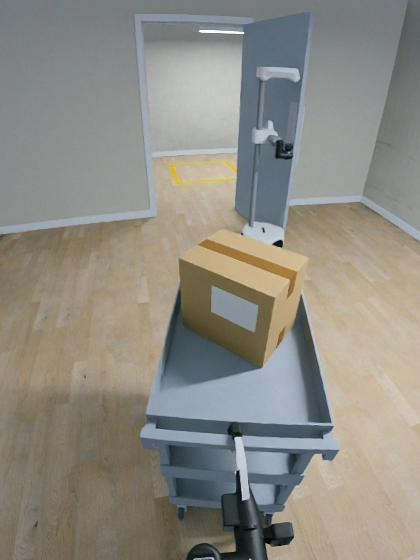

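Request:
{"fn": "move", "kwargs": {"blocking": false, "cameras": [], "r2": {"base":{"strafe_m":-0.22},"pace":"slow"}}}

Request:
{"fn": "wait", "kwargs": {"seconds": 5, "cameras": []}}

Request:
{"fn": "move", "kwargs": {"blocking": false, "cameras": [], "r2": {"base":{"rotate_rad":0.12},"pace":"slow"}}}

Request:
{"fn": "wait", "kwargs": {"seconds": 2, "cameras": ["r2_head_camera"]}}

Scene clock: 1105.50 s.
move: r2 moving
r1: as last shown
r1.lidar_m: 1.66 3.17 2.08 1.91 1.96 0.25 0.36 4.01 1.39 2.75 2.85 1.68
r1.servo_current: wrist_yaw_rad=59(59) wrist_pitch_rad=39(46) wrist_roll_rad=39(59) gripper_m=46(52)
r1.contact_limits: strafe_m 0.8
r1.wrist_depth_mm: - 167 - 418 268 206 - / 111 167 - 424 271 200 201 / 115 163 224 427 272 200 201 / 143 168 282 430 274 201 - / - - - 399 273 202 203 / - - 187 197 236 202 - / - - 177 351 176 196 -
r2.base_odometry: x=+0.282 y=-1.125 heading=-2.272
r2.turned_by_wheels: +0.000
r2.turned_by_imu: +0.001
r2.base_tilt: forward=-0.6 right=+0.0
r2.lidar_m: 0.40 0.47 1.91 1.68 1.71 2.10 2.24 2.23 2.74 3.03 3.06 0.41
r2.base_status: strafe_m moving
r2.joint_positions: lift_m=+0.684 arm_m=+0.000 wrist_yaw_rad=+0.001 wrist_pitch_rad=+0.004 wrist_roll_rad=+1.569 gripper_m=-0.029
r2.joint_status: not commanded
r2.measured_speeds: translate_m=+0.000 strafe_m=-0.056 rotate_rad=+0.002 lift_m=+0.000 arm_m=+0.000 wrist_yaw_rad=+0.000 wrist_pitch_rad=+0.000 wrist_roll_rad=+0.000
r2.motor_effort: lift_m=+18(18) arm_m=+4(4) wheel_0=+10(12) wheel_1=-7(9) wheel_2=-1(4)
r2.servo_current: wrist_yaw_rad=39(59) wrist_pitch_rad=46(46) wrist_roll_rad=52(52) gripper_m=85(98)
r2.hand_pose: x=+0.4594 y=-0.0870 z=+0.8611 quat_wxyz=(+0.708, +0.706, +0.002, -0.001) (m; r2's base frame)
r2.wrist_depth_mm: - - - 154 211 1576 - / - - 580 157 216 768 - / - - 452 162 220 - - / - - 480 166 224 - - / - - 549 168 230 - - / - - 185 172 179 - - / - - - - - - 500
pictures: none
No camera images: "cameras" was empty.

Scene clock: 1108.33 s.
earlier move: r2 done
r1.base_odometry: x=-1.683 y=+1.405 heading=+2.911
r1.turned_by_wheels: +0.000
r1.turned_by_imu: +0.000
r1.base_tilt: forward=-1.6 right=+1.3
r1.lidar_m: 1.60 3.17 2.09 1.92 1.94 0.25 0.40 4.02 1.39 2.74 2.84 1.64
r1.base_status: not commanded
r1.joint_positions: lift_m=+0.800 arm_m=+0.030 wrist_yaw_rad=+3.088 wrist_pitch_rad=+0.002 wrist_roll_rad=+0.000 gripper_m=-0.030
r1.joint_status: not commanded
r1.measured_speeds: all 0
r1.motor_effort: lift_m=+22(22) arm_m=+4(4) wheel_0=-31(32) wheel_1=+33(33) wheel_2=+9(9)
r1.servo_current: wrist_yaw_rad=46(65) wrist_pitch_rad=39(52) wrist_roll_rad=52(78) gripper_m=46(52)
r1.contact_limits: strafe_m 0.8
r1.hand_pose: x=-0.0824 y=+0.1028 z=+0.9773 quat_wxyz=(+0.027, -0.001, +0.000, +1.000) (m; r1's base frame)
r1.wrist_depth_mm: - 167 - 424 268 206 - / 111 168 - 427 273 200 202 / 115 163 224 427 271 201 201 / 143 168 282 430 273 202 - / - - - 402 274 202 202 / - - 187 198 237 202 - / - - 176 351 177 196 -
r2.base_odometry: x=+0.125 y=-0.992 heading=-2.272
r2.turned_by_wheels: +0.000
r2.turned_by_imu: +0.001
r2.base_tilt: forward=-0.7 right=+0.1
r2.lidar_m: 0.33 0.37 2.14 1.86 1.94 2.39 2.18 2.21 2.70 2.82 2.85 0.46
r2.base_status: done
r2.joint_positions: lift_m=+0.684 arm_m=+0.000 wrist_yaw_rad=+0.003 wrist_pitch_rad=+0.004 wrist_roll_rad=+1.569 gripper_m=-0.029
r2.joint_status: not commanded
r2.measured_speeds: all 0
r2.motor_effort: lift_m=+18(18) arm_m=+4(4) wheel_0=+5(13) wheel_1=-5(9) wheel_2=+0(4)
r2.servo_current: wrist_yaw_rad=39(59) wrist_pitch_rad=39(52) wrist_roll_rad=59(65) gripper_m=91(98)
r2.hand_pose: x=+0.4595 y=-0.0866 z=+0.8611 quat_wxyz=(+0.708, +0.706, +0.002, +0.000) (m; r2's base frame)
r2.wrist_depth_mm: - - - 201 266 1366 1060 / - - - 195 256 1708 1118 / - - - 188 248 1661 - / - - 521 182 242 831 - / - - 480 179 236 842 - / - - 186 174 179 - - / - - 544 - 224 - -
wait: 2.83 of 5 s (r2 has come to rest)
pictures: none
No camera images: "cameras" was empty.

Scene clock: 1108.83 s.
move: r2 moving
r1: as last shown
r1.base_tilt: forward=-1.5 right=+1.3
r1.lidar_m: 1.61 3.15 2.09 1.91 1.91 0.25 0.38 4.02 1.39 2.74 2.84 1.62
r1.servo_current: wrist_yaw_rad=46(59) wrist_pitch_rad=52(52) wrist_roll_rad=46(65) gripper_m=46(46)
r1.contact_limits: strafe_m 0.8
r1.wrist_depth_mm: - 167 - 424 270 206 - / 111 168 - 427 270 200 201 / 115 163 224 427 271 202 200 / 143 169 282 433 273 202 - / - - - 399 273 202 202 / - - 187 197 236 202 - / - - 177 349 177 196 -
r2.base_odometry: x=+0.125 y=-0.992 heading=-2.172
r2.turned_by_wheels: +0.101
r2.turned_by_imu: +0.098
r2.base_tilt: forward=-0.7 right=+0.0
r2.lidar_m: 0.38 0.39 2.05 1.84 1.94 2.35 2.21 2.25 2.92 2.82 2.88 0.44
r2.base_status: rotate_rad moving
r2.joint_positions: lift_m=+0.684 arm_m=+0.000 wrist_yaw_rad=-0.006 wrist_pitch_rad=+0.004 wrist_roll_rad=+1.569 gripper_m=-0.029
r2.joint_status: not commanded
r2.measured_speeds: translate_m=+0.001 strafe_m=+0.000 rotate_rad=+0.218 lift_m=+0.000 arm_m=+0.000 wrist_yaw_rad=+0.000 wrist_pitch_rad=+0.000 wrist_roll_rad=+0.000
r2.motor_effort: lift_m=+18(18) arm_m=+4(4) wheel_0=-6(12) wheel_1=-3(8) wheel_2=-11(12)
r2.servo_current: wrist_yaw_rad=46(65) wrist_pitch_rad=39(46) wrist_roll_rad=52(59) gripper_m=91(98)
r2.hand_pose: x=+0.4587 y=-0.0892 z=+0.8611 quat_wxyz=(+0.708, +0.706, -0.001, -0.004) (m; r2's base frame)
r2.wrist_depth_mm: - - - 180 241 1708 1182 / - - - 178 238 1661 500 / - - 615 177 237 831 - / - - 462 235 236 820 - / - - 500 175 234 - - / - - 185 173 179 - - / - - 591 - 230 - -
pictures: none
No camera images: "cameras" was empty.

Scene clock: 1109.47 s.
earlier move: r2 done
r1.base_odometry: x=-1.683 y=+1.405 heading=+2.911
r1.turned_by_wheels: +0.000
r1.turned_by_imu: +0.000
r1.base_tilt: forward=-1.6 right=+1.3
r1.lidar_m: 1.59 3.14 2.11 1.90 1.94 0.25 0.38 4.03 1.39 2.73 2.86 1.64
r1.base_status: not commanded
r1.joint_positions: lift_m=+0.800 arm_m=+0.030 wrist_yaw_rad=+3.088 wrist_pitch_rad=+0.002 wrist_roll_rad=+0.000 gripper_m=-0.030
r1.joint_status: not commanded
r1.measured_speeds: all 0
r1.motor_effort: lift_m=+22(22) arm_m=+4(4) wheel_0=-31(32) wheel_1=+33(33) wheel_2=+9(9)
r1.servo_current: wrist_yaw_rad=46(59) wrist_pitch_rad=46(52) wrist_roll_rad=46(65) gripper_m=46(46)
r1.contact_limits: strafe_m 0.8
r1.hand_pose: x=-0.0824 y=+0.1028 z=+0.9773 quat_wxyz=(+0.027, -0.001, +0.000, +1.000) (m; r1's base frame)
r1.wrist_depth_mm: - 167 - 424 270 206 - / 111 168 - 430 271 200 202 / 115 163 224 427 272 201 201 / 142 168 282 430 272 202 - / - - - 399 274 202 202 / - - 187 198 237 202 - / - - 177 353 177 196 -
r2.base_odometry: x=+0.125 y=-0.992 heading=-2.153
r2.turned_by_wheels: +0.019
r2.turned_by_imu: +0.018
r2.base_tilt: forward=-0.7 right=+0.1
r2.lidar_m: 0.41 0.42 2.04 1.88 1.93 2.30 2.19 2.27 2.96 2.80 2.88 0.44
r2.base_status: done
r2.joint_positions: lift_m=+0.684 arm_m=+0.000 wrist_yaw_rad=-0.002 wrist_pitch_rad=+0.004 wrist_roll_rad=+1.569 gripper_m=-0.029
r2.joint_status: not commanded
r2.measured_speeds: all 0
r2.motor_effort: lift_m=+18(18) arm_m=+4(4) wheel_0=-2(12) wheel_1=-3(8) wheel_2=-5(12)
r2.servo_current: wrist_yaw_rad=59(65) wrist_pitch_rad=46(52) wrist_roll_rad=46(78) gripper_m=91(98)
r2.hand_pose: x=+0.4591 y=-0.0879 z=+0.8611 quat_wxyz=(+0.708, +0.706, +0.001, -0.002) (m; r2's base frame)
r2.wrist_depth_mm: - - - 173 234 1661 1160 / - - - 173 234 1576 - / - - 554 173 234 820 - / - 484 466 233 232 831 - / - - 508 173 233 - - / - - 186 173 179 - - / - - - - 232 - -
wait: 0.63 of 2 s (r2 has come to rest)
pictures: r2_head_camera
Images, in order (width x height): r2_head_camera 420x560.

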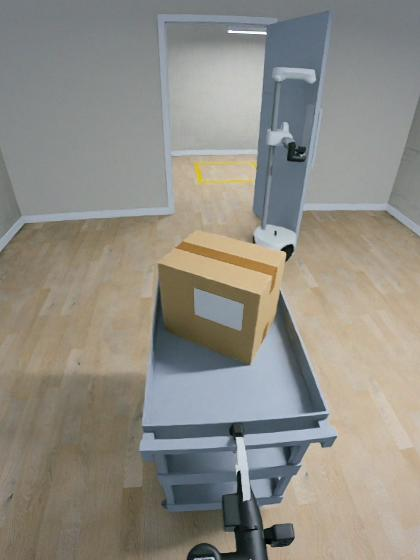

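Request:
{"fn": "move", "kwargs": {"blocking": false, "cameras": [], "r2": {"base":{"translate_m":0.35,"strafe_m":-0.01},"pace":"slow"}}}

Request:
{"fn": "wait", "kwargs": {"seconds": 6, "cameras": []}}

Scene clock: 1114.57 s.
move: r2 moving
r1: as last shown
r1.base_tilt: forward=-1.5 right=+1.3
r1.lidar_m: 1.60 3.17 2.08 1.90 1.94 0.25 0.38 4.02 1.38 2.72 2.84 1.63
r1.motor_effort: lift_m=+22(22) arm_m=+4(4) wheel_0=-32(32) wheel_1=+33(33) wheel_2=+9(10)
r1.servo_current: wrist_yaw_rad=59(59) wrist_pitch_rad=39(52) wrist_roll_rad=46(59) gripper_m=52(52)
r1.contact_limits: strafe_m 0.8
r1.wrist_depth_mm: - 168 - 424 268 206 - / 111 168 - 427 271 199 201 / 115 163 224 427 272 200 202 / 143 168 281 427 272 202 - / - - - 404 273 202 202 / - - 187 198 236 202 - / - - 177 351 177 195 -
r2.base_odometry: x=+0.118 y=-1.002 heading=-2.153
r2.turned_by_wheels: +0.000
r2.turned_by_imu: +0.000
r2.base_tilt: forward=-0.7 right=+0.1
r2.lidar_m: 0.38 0.42 2.01 1.89 1.93 2.35 2.21 2.26 2.95 2.83 2.92 0.45
r2.base_status: translate_m moving; strafe_m moving
r2.joint_positions: lift_m=+0.684 arm_m=+0.000 wrist_yaw_rad=-0.002 wrist_pitch_rad=+0.004 wrist_roll_rad=+1.569 gripper_m=-0.029
r2.joint_status: not commanded
r2.measured_speeds: translate_m=+0.050 strafe_m=-0.001 rotate_rad=+0.002 lift_m=+0.000 arm_m=+0.000 wrist_yaw_rad=-0.005 wrist_pitch_rad=+0.000 wrist_roll_rad=+0.000
r2.motor_effort: lift_m=+18(18) arm_m=+4(4) wheel_0=+6(8) wheel_1=+7(7) wheel_2=-14(14)
r2.servo_current: wrist_yaw_rad=39(59) wrist_pitch_rad=39(46) wrist_roll_rad=39(52) gripper_m=85(104)
r2.hand_pose: x=+0.4591 y=-0.0880 z=+0.8611 quat_wxyz=(+0.708, +0.706, +0.001, -0.002) (m; r2's base frame)
r2.wrist_depth_mm: - - - 174 235 1618 1160 / - - - 174 235 1661 - / - - 564 173 234 820 - / - - 466 233 233 831 - / - - 508 173 233 - - / - - 185 173 178 - - / - - - - 233 - -
pictures: none
No camera images: "cameras" was empty.

Scene clock: 1118.87 s.
earlier move: r2 done
r1.base_odometry: x=-1.683 y=+1.405 heading=+2.911
r1.turned_by_wheels: +0.000
r1.turned_by_imu: +0.000
r1.base_tilt: forward=-1.6 right=+1.3
r1.lidar_m: 1.29 3.15 2.10 1.92 1.94 0.25 0.38 4.03 1.41 2.75 2.85 1.31
r1.base_status: not commanded
r1.joint_positions: lift_m=+0.800 arm_m=+0.030 wrist_yaw_rad=+3.088 wrist_pitch_rad=+0.002 wrist_roll_rad=+0.000 gripper_m=-0.030
r1.joint_status: not commanded
r1.measured_speeds: all 0
r1.motor_effort: lift_m=+22(22) arm_m=+4(4) wheel_0=-31(32) wheel_1=+33(33) wheel_2=+9(10)
r1.servo_current: wrist_yaw_rad=52(78) wrist_pitch_rad=39(52) wrist_roll_rad=46(72) gripper_m=46(52)
r1.contact_limits: strafe_m 0.8
r1.hand_pose: x=-0.0824 y=+0.1028 z=+0.9773 quat_wxyz=(+0.027, -0.001, +0.000, +1.000) (m; r1's base frame)
r1.wrist_depth_mm: - 167 - 421 268 206 - / 111 168 - 421 270 199 201 / 115 163 224 427 272 200 202 / 143 169 282 430 273 202 - / - - - 402 273 202 202 / - - 187 198 236 202 - / - - 178 349 177 196 -
r2.base_odometry: x=-0.076 y=-1.278 heading=-2.153
r2.turned_by_wheels: +0.000
r2.turned_by_imu: -0.001
r2.base_tilt: forward=-0.7 right=+0.0
r2.lidar_m: 0.39 0.45 2.10 1.95 1.98 2.65 2.54 2.62 2.97 2.79 2.86 0.41
r2.base_status: done
r2.joint_positions: lift_m=+0.684 arm_m=+0.000 wrist_yaw_rad=-0.003 wrist_pitch_rad=+0.004 wrist_roll_rad=+1.569 gripper_m=-0.029
r2.joint_status: not commanded
r2.measured_speeds: all 0
r2.motor_effort: lift_m=+18(18) arm_m=+4(4) wheel_0=+2(8) wheel_1=+3(7) wheel_2=-7(14)
r2.servo_current: wrist_yaw_rad=46(59) wrist_pitch_rad=46(46) wrist_roll_rad=52(72) gripper_m=91(104)
r2.hand_pose: x=+0.4590 y=-0.0884 z=+0.8611 quat_wxyz=(+0.708, +0.706, +0.000, -0.003) (m; r2's base frame)
r2.wrist_depth_mm: - - - 153 210 1618 - / - - 569 157 215 759 - / - - 452 161 220 - - / - - 484 165 225 - - / - - 559 169 231 - - / - - 186 173 179 - - / - - - - - - 500
wait: 4.30 of 6 s (r2 has come to rest)
pictures: none
No camera images: "cameras" was empty.

Request:
{"fn": "move", "kwargs": {"blocking": false, "cameras": [], "r2": {"base":{"translate_m":0.2,"strafe_m":-0.12},"pace":"slow"}}}

Request:
{"fn": "wait", "kwargs": {"seconds": 6, "cameras": ["r2_head_camera"]}}

Scene clock: 1123.63 s.
move: r2 moving
r1: as last shown
r1.lidar_m: 1.27 3.18 2.06 1.91 1.93 0.25 0.36 4.02 1.40 2.76 2.83 1.25
r1.motor_effort: lift_m=+22(22) arm_m=+4(4) wheel_0=-31(32) wheel_1=+33(33) wheel_2=+9(9)
r1.servo_current: wrist_yaw_rad=59(65) wrist_pitch_rad=39(46) wrist_roll_rad=39(59) gripper_m=46(52)
r1.contact_limits: strafe_m 0.8
r1.wrist_depth_mm: - 167 - 418 268 206 - / 111 167 - 424 271 200 201 / 115 163 224 433 272 201 201 / 143 168 282 433 273 202 - / - - - 399 276 202 202 / - - 187 198 236 202 - / - - 177 351 177 196 -
r2.base_odometry: x=-0.088 y=-1.285 heading=-2.154
r2.turned_by_wheels: +0.000
r2.turned_by_imu: +0.000
r2.base_tilt: forward=-0.7 right=+0.1
r2.lidar_m: 0.39 0.44 2.08 1.93 1.98 2.65 2.55 2.63 2.96 2.79 2.85 0.43
r2.base_status: translate_m moving; strafe_m moving
r2.joint_positions: lift_m=+0.684 arm_m=+0.000 wrist_yaw_rad=-0.003 wrist_pitch_rad=+0.004 wrist_roll_rad=+1.569 gripper_m=-0.029
r2.joint_status: not commanded
r2.measured_speeds: translate_m=+0.049 strafe_m=-0.028 rotate_rad=+0.001 lift_m=+0.000 arm_m=+0.000 wrist_yaw_rad=+0.000 wrist_pitch_rad=+0.000 wrist_roll_rad=+0.000
r2.motor_effort: lift_m=+18(18) arm_m=+4(4) wheel_0=+13(13) wheel_1=-2(4) wheel_2=-12(13)
r2.servo_current: wrist_yaw_rad=52(52) wrist_pitch_rad=46(46) wrist_roll_rad=46(59) gripper_m=91(91)
r2.hand_pose: x=+0.4590 y=-0.0884 z=+0.8611 quat_wxyz=(+0.708, +0.706, +0.000, -0.003) (m; r2's base frame)
r2.wrist_depth_mm: - - - 152 209 1537 - / - - 564 156 214 759 - / - 488 449 160 218 - - / - - 484 164 224 - - / - - 554 169 229 - - / - - 185 172 179 - - / - - - - - - 500
pictures: none
No camera images: "cameras" was empty.

Scene clock: 1126.63 s.
earlier move: r2 done
r1.base_odometry: x=-1.683 y=+1.405 heading=+2.911
r1.turned_by_wheels: +0.000
r1.turned_by_imu: +0.000
r1.base_tilt: forward=-1.6 right=+1.3
r1.lidar_m: 1.05 3.18 2.10 1.91 1.93 0.25 0.40 4.01 1.38 2.72 2.84 1.08
r1.base_status: not commanded
r1.joint_positions: lift_m=+0.800 arm_m=+0.030 wrist_yaw_rad=+3.088 wrist_pitch_rad=+0.002 wrist_roll_rad=+0.000 gripper_m=-0.030
r1.joint_status: not commanded
r1.measured_speeds: all 0
r1.motor_effort: lift_m=+22(22) arm_m=+4(4) wheel_0=-31(32) wheel_1=+33(33) wheel_2=+9(10)
r1.servo_current: wrist_yaw_rad=26(72) wrist_pitch_rad=39(52) wrist_roll_rad=85(85) gripper_m=46(52)
r1.contact_limits: strafe_m 0.8
r1.hand_pose: x=-0.0824 y=+0.1028 z=+0.9773 quat_wxyz=(+0.027, -0.001, +0.000, +1.000) (m; r1's base frame)
r1.wrist_depth_mm: - 168 - 421 268 206 - / 111 168 - 424 272 200 202 / 115 163 224 430 272 201 202 / 143 168 282 430 273 202 - / - - - 399 274 202 202 / - - 187 198 236 202 - / - - 177 349 177 195 -
r2.base_odometry: x=-0.286 y=-1.379 heading=-2.153
r2.turned_by_wheels: +0.001
r2.turned_by_imu: +0.002
r2.base_tilt: forward=-0.7 right=+0.1
r2.lidar_m: 0.41 0.41 2.21 2.08 2.12 2.80 2.74 2.81 2.83 2.67 2.73 0.42
r2.base_status: done
r2.joint_positions: lift_m=+0.684 arm_m=+0.000 wrist_yaw_rad=+0.001 wrist_pitch_rad=+0.004 wrist_roll_rad=+1.569 gripper_m=-0.029
r2.joint_status: not commanded
r2.measured_speeds: all 0
r2.motor_effort: lift_m=+18(18) arm_m=+4(4) wheel_0=+8(13) wheel_1=-3(6) wheel_2=-4(13)
r2.servo_current: wrist_yaw_rad=52(59) wrist_pitch_rad=46(46) wrist_roll_rad=39(59) gripper_m=91(98)
r2.hand_pose: x=+0.4594 y=-0.0870 z=+0.8611 quat_wxyz=(+0.708, +0.706, +0.002, -0.001) (m; r2's base frame)
r2.wrist_depth_mm: - - - 157 213 1576 539 / - - 609 160 217 - - / - - 466 163 221 - - / - - 477 167 226 - - / - - 544 169 230 - - / - - 186 172 179 - - / - - - - - 1618 492
wait: 3.00 of 6 s (r2 has come to rest)
pictures: r2_head_camera
Images, in order (width x height): r2_head_camera 420x560.

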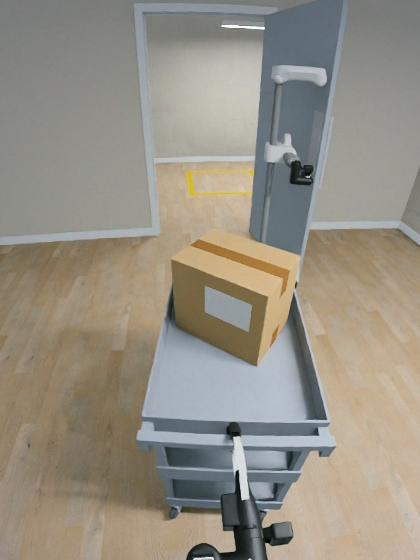

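Request:
{"fn": "move", "kwargs": {"blocking": false, "cameras": [], "r2": {"base":{"strafe_m":-0.2},"pace":"slow"}}}

Request:
{"fn": "wait", "kwargs": {"seconds": 5, "cameras": []}}

Request:
{"fn": "move", "kwargs": {"blocking": false, "cameras": [], "r2": {"base":{"rotate_rad":0.12},"pace":"slow"}}}

Request:
{"fn": "wait", "kwargs": {"seconds": 2, "cameras": ["r2_head_camera"]}}

Scene clock: 1142.60 s.
move: r2 moving
r1: as last shown
r1.lidar_m: 1.03 3.15 2.10 1.90 1.96 0.25 0.38 4.00 1.39 2.77 2.84 1.08
r1.motor_effort: lift_m=+22(22) arm_m=+4(4) wheel_0=-31(31) wheel_1=+33(33) wheel_2=+9(9)
r1.servo_current: wrist_yaw_rad=52(65) wrist_pitch_rad=39(46) wrist_roll_rad=39(72) gripper_m=46(46)
r1.contact_limits: strafe_m 0.8
r1.wrist_depth_mm: - 167 - 421 268 207 - / 111 168 - 424 271 200 201 / 115 162 224 427 272 201 202 / 143 169 282 430 273 202 - / - - - 399 273 202 202 / - - 187 197 236 202 - / - - 177 349 176 195 -
r2.base_odometry: x=-0.298 y=-1.371 heading=-2.153
r2.turned_by_wheels: +0.000
r2.turned_by_imu: +0.001
r2.base_tilt: forward=-0.7 right=+0.0
r2.lidar_m: 0.40 0.42 2.20 2.10 2.13 2.81 2.74 2.81 2.80 2.64 2.72 0.42
r2.base_status: strafe_m moving
r2.joint_positions: lift_m=+0.684 arm_m=+0.000 wrist_yaw_rad=+0.003 wrist_pitch_rad=+0.004 wrist_roll_rad=+1.569 gripper_m=-0.029
r2.joint_status: not commanded
r2.measured_speeds: translate_m=+0.000 strafe_m=-0.056 rotate_rad=+0.001 lift_m=+0.000 arm_m=+0.000 wrist_yaw_rad=+0.000 wrist_pitch_rad=+0.000 wrist_roll_rad=+0.000
r2.motor_effort: lift_m=+18(18) arm_m=+3(4) wheel_0=+11(12) wheel_1=-7(8) wheel_2=+0(3)
r2.servo_current: wrist_yaw_rad=46(52) wrist_pitch_rad=39(46) wrist_roll_rad=39(59) gripper_m=91(91)
r2.hand_pose: x=+0.4596 y=-0.0865 z=+0.8611 quat_wxyz=(+0.708, +0.706, +0.002, +0.000) (m; r2's base frame)
r2.wrist_depth_mm: - - - 158 216 1576 1182 / - - 1921 161 219 759 - / - - 473 164 223 - - / - - 473 167 227 - - / - - 535 170 231 - - / - - 187 172 179 - - / - - - - - - 500
pictures: none
No camera images: "cameras" was empty.

Scene clock: 1145.23 s.
earlier move: r2 done
r1.base_odometry: x=-1.683 y=+1.405 heading=+2.911
r1.turned_by_wheels: +0.000
r1.turned_by_imu: +0.000
r1.base_tilt: forward=-1.6 right=+1.3
r1.lidar_m: 1.01 3.15 2.09 1.90 1.95 0.25 0.37 4.02 1.40 2.73 2.86 1.05
r1.base_status: not commanded
r1.joint_positions: lift_m=+0.800 arm_m=+0.030 wrist_yaw_rad=+3.088 wrist_pitch_rad=+0.002 wrist_roll_rad=+0.000 gripper_m=-0.030
r1.joint_status: not commanded
r1.measured_speeds: all 0
r1.motor_effort: lift_m=+22(22) arm_m=+4(4) wheel_0=-31(32) wheel_1=+33(33) wheel_2=+9(10)
r1.servo_current: wrist_yaw_rad=46(72) wrist_pitch_rad=46(52) wrist_roll_rad=52(72) gripper_m=39(52)
r1.contact_limits: strafe_m 0.8
r1.hand_pose: x=-0.0824 y=+0.1028 z=+0.9773 quat_wxyz=(+0.027, -0.001, +0.000, +1.000) (m; r1's base frame)
r1.wrist_depth_mm: - 167 - 424 270 206 - / 111 168 - 421 271 199 202 / 115 163 224 430 271 202 202 / 143 168 282 430 273 202 - / - - - 402 273 202 202 / - - 187 198 236 202 - / - - 177 351 177 196 -
r2.base_odometry: x=-0.452 y=-1.270 heading=-2.153
r2.turned_by_wheels: +0.000
r2.turned_by_imu: +0.001
r2.base_tilt: forward=-0.6 right=+0.0
r2.lidar_m: 0.36 0.38 2.41 2.28 2.32 2.89 2.72 2.81 2.60 2.46 2.55 0.46
r2.base_status: done
r2.joint_positions: lift_m=+0.684 arm_m=+0.000 wrist_yaw_rad=+0.003 wrist_pitch_rad=+0.004 wrist_roll_rad=+1.569 gripper_m=-0.029
r2.joint_status: not commanded
r2.measured_speeds: all 0
r2.motor_effort: lift_m=+18(18) arm_m=+4(4) wheel_0=+6(14) wheel_1=-4(9) wheel_2=+0(3)
r2.servo_current: wrist_yaw_rad=46(59) wrist_pitch_rad=39(52) wrist_roll_rad=39(65) gripper_m=85(98)
r2.hand_pose: x=+0.4596 y=-0.0864 z=+0.8611 quat_wxyz=(+0.708, +0.706, +0.003, +0.000) (m; r2's base frame)
r2.wrist_depth_mm: - - - 200 264 1366 1060 / - - - 193 256 1618 1182 / - - - 187 250 1618 - / - - 530 183 242 842 - / - - 477 179 236 831 - / - - 186 174 179 - - / - - 539 - 225 - -
wait: 2.63 of 5 s (r2 has come to rest)
pictures: none
No camera images: "cameras" was empty.

Scene clock: 1145.73 s.
move: r2 moving
r1: as last shown
r1.lidar_m: 1.00 3.16 2.08 1.90 1.93 0.25 0.38 4.04 1.41 2.75 2.83 1.05
r1.motor_effort: lift_m=+22(22) arm_m=+4(4) wheel_0=-31(31) wheel_1=+33(33) wheel_2=+9(9)
r1.servo_current: wrist_yaw_rad=65(65) wrist_pitch_rad=46(52) wrist_roll_rad=52(59) gripper_m=46(52)
r1.contact_limits: strafe_m 0.8
r1.wrist_depth_mm: - 167 - 424 267 206 - / 111 168 - 424 270 200 202 / 115 163 224 430 271 200 202 / 143 168 282 430 272 202 - / - - - 402 273 202 202 / - - 187 198 237 202 - / - - 176 351 177 196 -
r2.base_odometry: x=-0.452 y=-1.269 heading=-2.053
r2.turned_by_wheels: +0.100
r2.turned_by_imu: +0.097
r2.base_tilt: forward=-0.6 right=+0.0
r2.lidar_m: 0.37 0.38 2.36 2.28 2.39 2.82 2.71 2.86 2.50 2.46 2.59 0.43
r2.base_status: rotate_rad moving
r2.joint_positions: lift_m=+0.684 arm_m=+0.000 wrist_yaw_rad=-0.006 wrist_pitch_rad=+0.004 wrist_roll_rad=+1.569 gripper_m=-0.029
r2.joint_status: not commanded
r2.measured_speeds: translate_m=+0.001 strafe_m=+0.002 rotate_rad=+0.212 lift_m=+0.000 arm_m=+0.000 wrist_yaw_rad=+0.000 wrist_pitch_rad=+0.000 wrist_roll_rad=+0.000
r2.motor_effort: lift_m=+18(18) arm_m=+4(4) wheel_0=-4(12) wheel_1=-5(9) wheel_2=-10(12)
r2.servo_current: wrist_yaw_rad=52(65) wrist_pitch_rad=39(46) wrist_roll_rad=52(59) gripper_m=85(91)
r2.hand_pose: x=+0.4587 y=-0.0892 z=+0.8611 quat_wxyz=(+0.708, +0.706, -0.001, -0.004) (m; r2's base frame)
r2.wrist_depth_mm: - - - 181 243 1661 1182 / - - - 179 240 1576 525 / - - 585 178 237 842 - / - - 469 235 236 831 - / - - 496 175 234 - - / - - 185 173 179 - - / - - 585 - 229 - -
pictures: none
No camera images: "cameras" was empty.

Scene clock: 1146.37 s.
earlier move: r2 done
r1.base_odometry: x=-1.683 y=+1.405 heading=+2.911
r1.turned_by_wheels: +0.000
r1.turned_by_imu: +0.000
r1.base_tilt: forward=-1.6 right=+1.3
r1.lidar_m: 0.99 3.15 2.08 1.92 1.94 0.25 0.38 4.01 1.40 2.76 2.86 1.07
r1.base_status: not commanded
r1.joint_positions: lift_m=+0.800 arm_m=+0.030 wrist_yaw_rad=+3.088 wrist_pitch_rad=+0.002 wrist_roll_rad=+0.000 gripper_m=-0.030
r1.joint_status: not commanded
r1.measured_speeds: all 0
r1.motor_effort: lift_m=+22(22) arm_m=+4(4) wheel_0=-31(32) wheel_1=+33(33) wheel_2=+9(9)
r1.servo_current: wrist_yaw_rad=52(65) wrist_pitch_rad=46(52) wrist_roll_rad=39(59) gripper_m=39(52)
r1.contact_limits: strafe_m 0.8
r1.hand_pose: x=-0.0824 y=+0.1028 z=+0.9773 quat_wxyz=(+0.027, -0.001, +0.000, +1.000) (m; r1's base frame)
r1.wrist_depth_mm: - 167 - 421 268 206 - / 111 168 - 424 271 200 201 / 115 163 223 427 272 201 201 / 143 168 283 433 272 202 - / - - - 402 273 202 202 / - - 187 198 237 202 - / - - 177 349 177 196 -
r2.base_odometry: x=-0.452 y=-1.269 heading=-2.034
r2.turned_by_wheels: +0.019
r2.turned_by_imu: +0.018
r2.base_tilt: forward=-0.7 right=+0.1
r2.lidar_m: 0.38 0.41 2.32 2.28 2.36 2.78 2.73 2.89 2.52 2.46 2.63 0.41
r2.base_status: done
r2.joint_positions: lift_m=+0.684 arm_m=+0.000 wrist_yaw_rad=-0.001 wrist_pitch_rad=+0.004 wrist_roll_rad=+1.569 gripper_m=-0.029
r2.joint_status: not commanded
r2.measured_speeds: all 0
r2.motor_effort: lift_m=+18(18) arm_m=+3(4) wheel_0=-2(12) wheel_1=-5(9) wheel_2=-6(12)
r2.servo_current: wrist_yaw_rad=52(65) wrist_pitch_rad=46(46) wrist_roll_rad=65(65) gripper_m=91(91)
r2.hand_pose: x=+0.4592 y=-0.0878 z=+0.8611 quat_wxyz=(+0.708, +0.706, +0.001, -0.002) (m; r2's base frame)
r2.wrist_depth_mm: - - - 173 233 1618 1160 / - - - 173 233 1576 - / - - 559 172 234 - - / - - 469 232 233 842 - / - - 504 173 233 - - / - - 185 173 178 - - / - - - - 233 - -
wait: 0.63 of 2 s (r2 has come to rest)
pictures: r2_head_camera
Images, in order (width x height): r2_head_camera 420x560.

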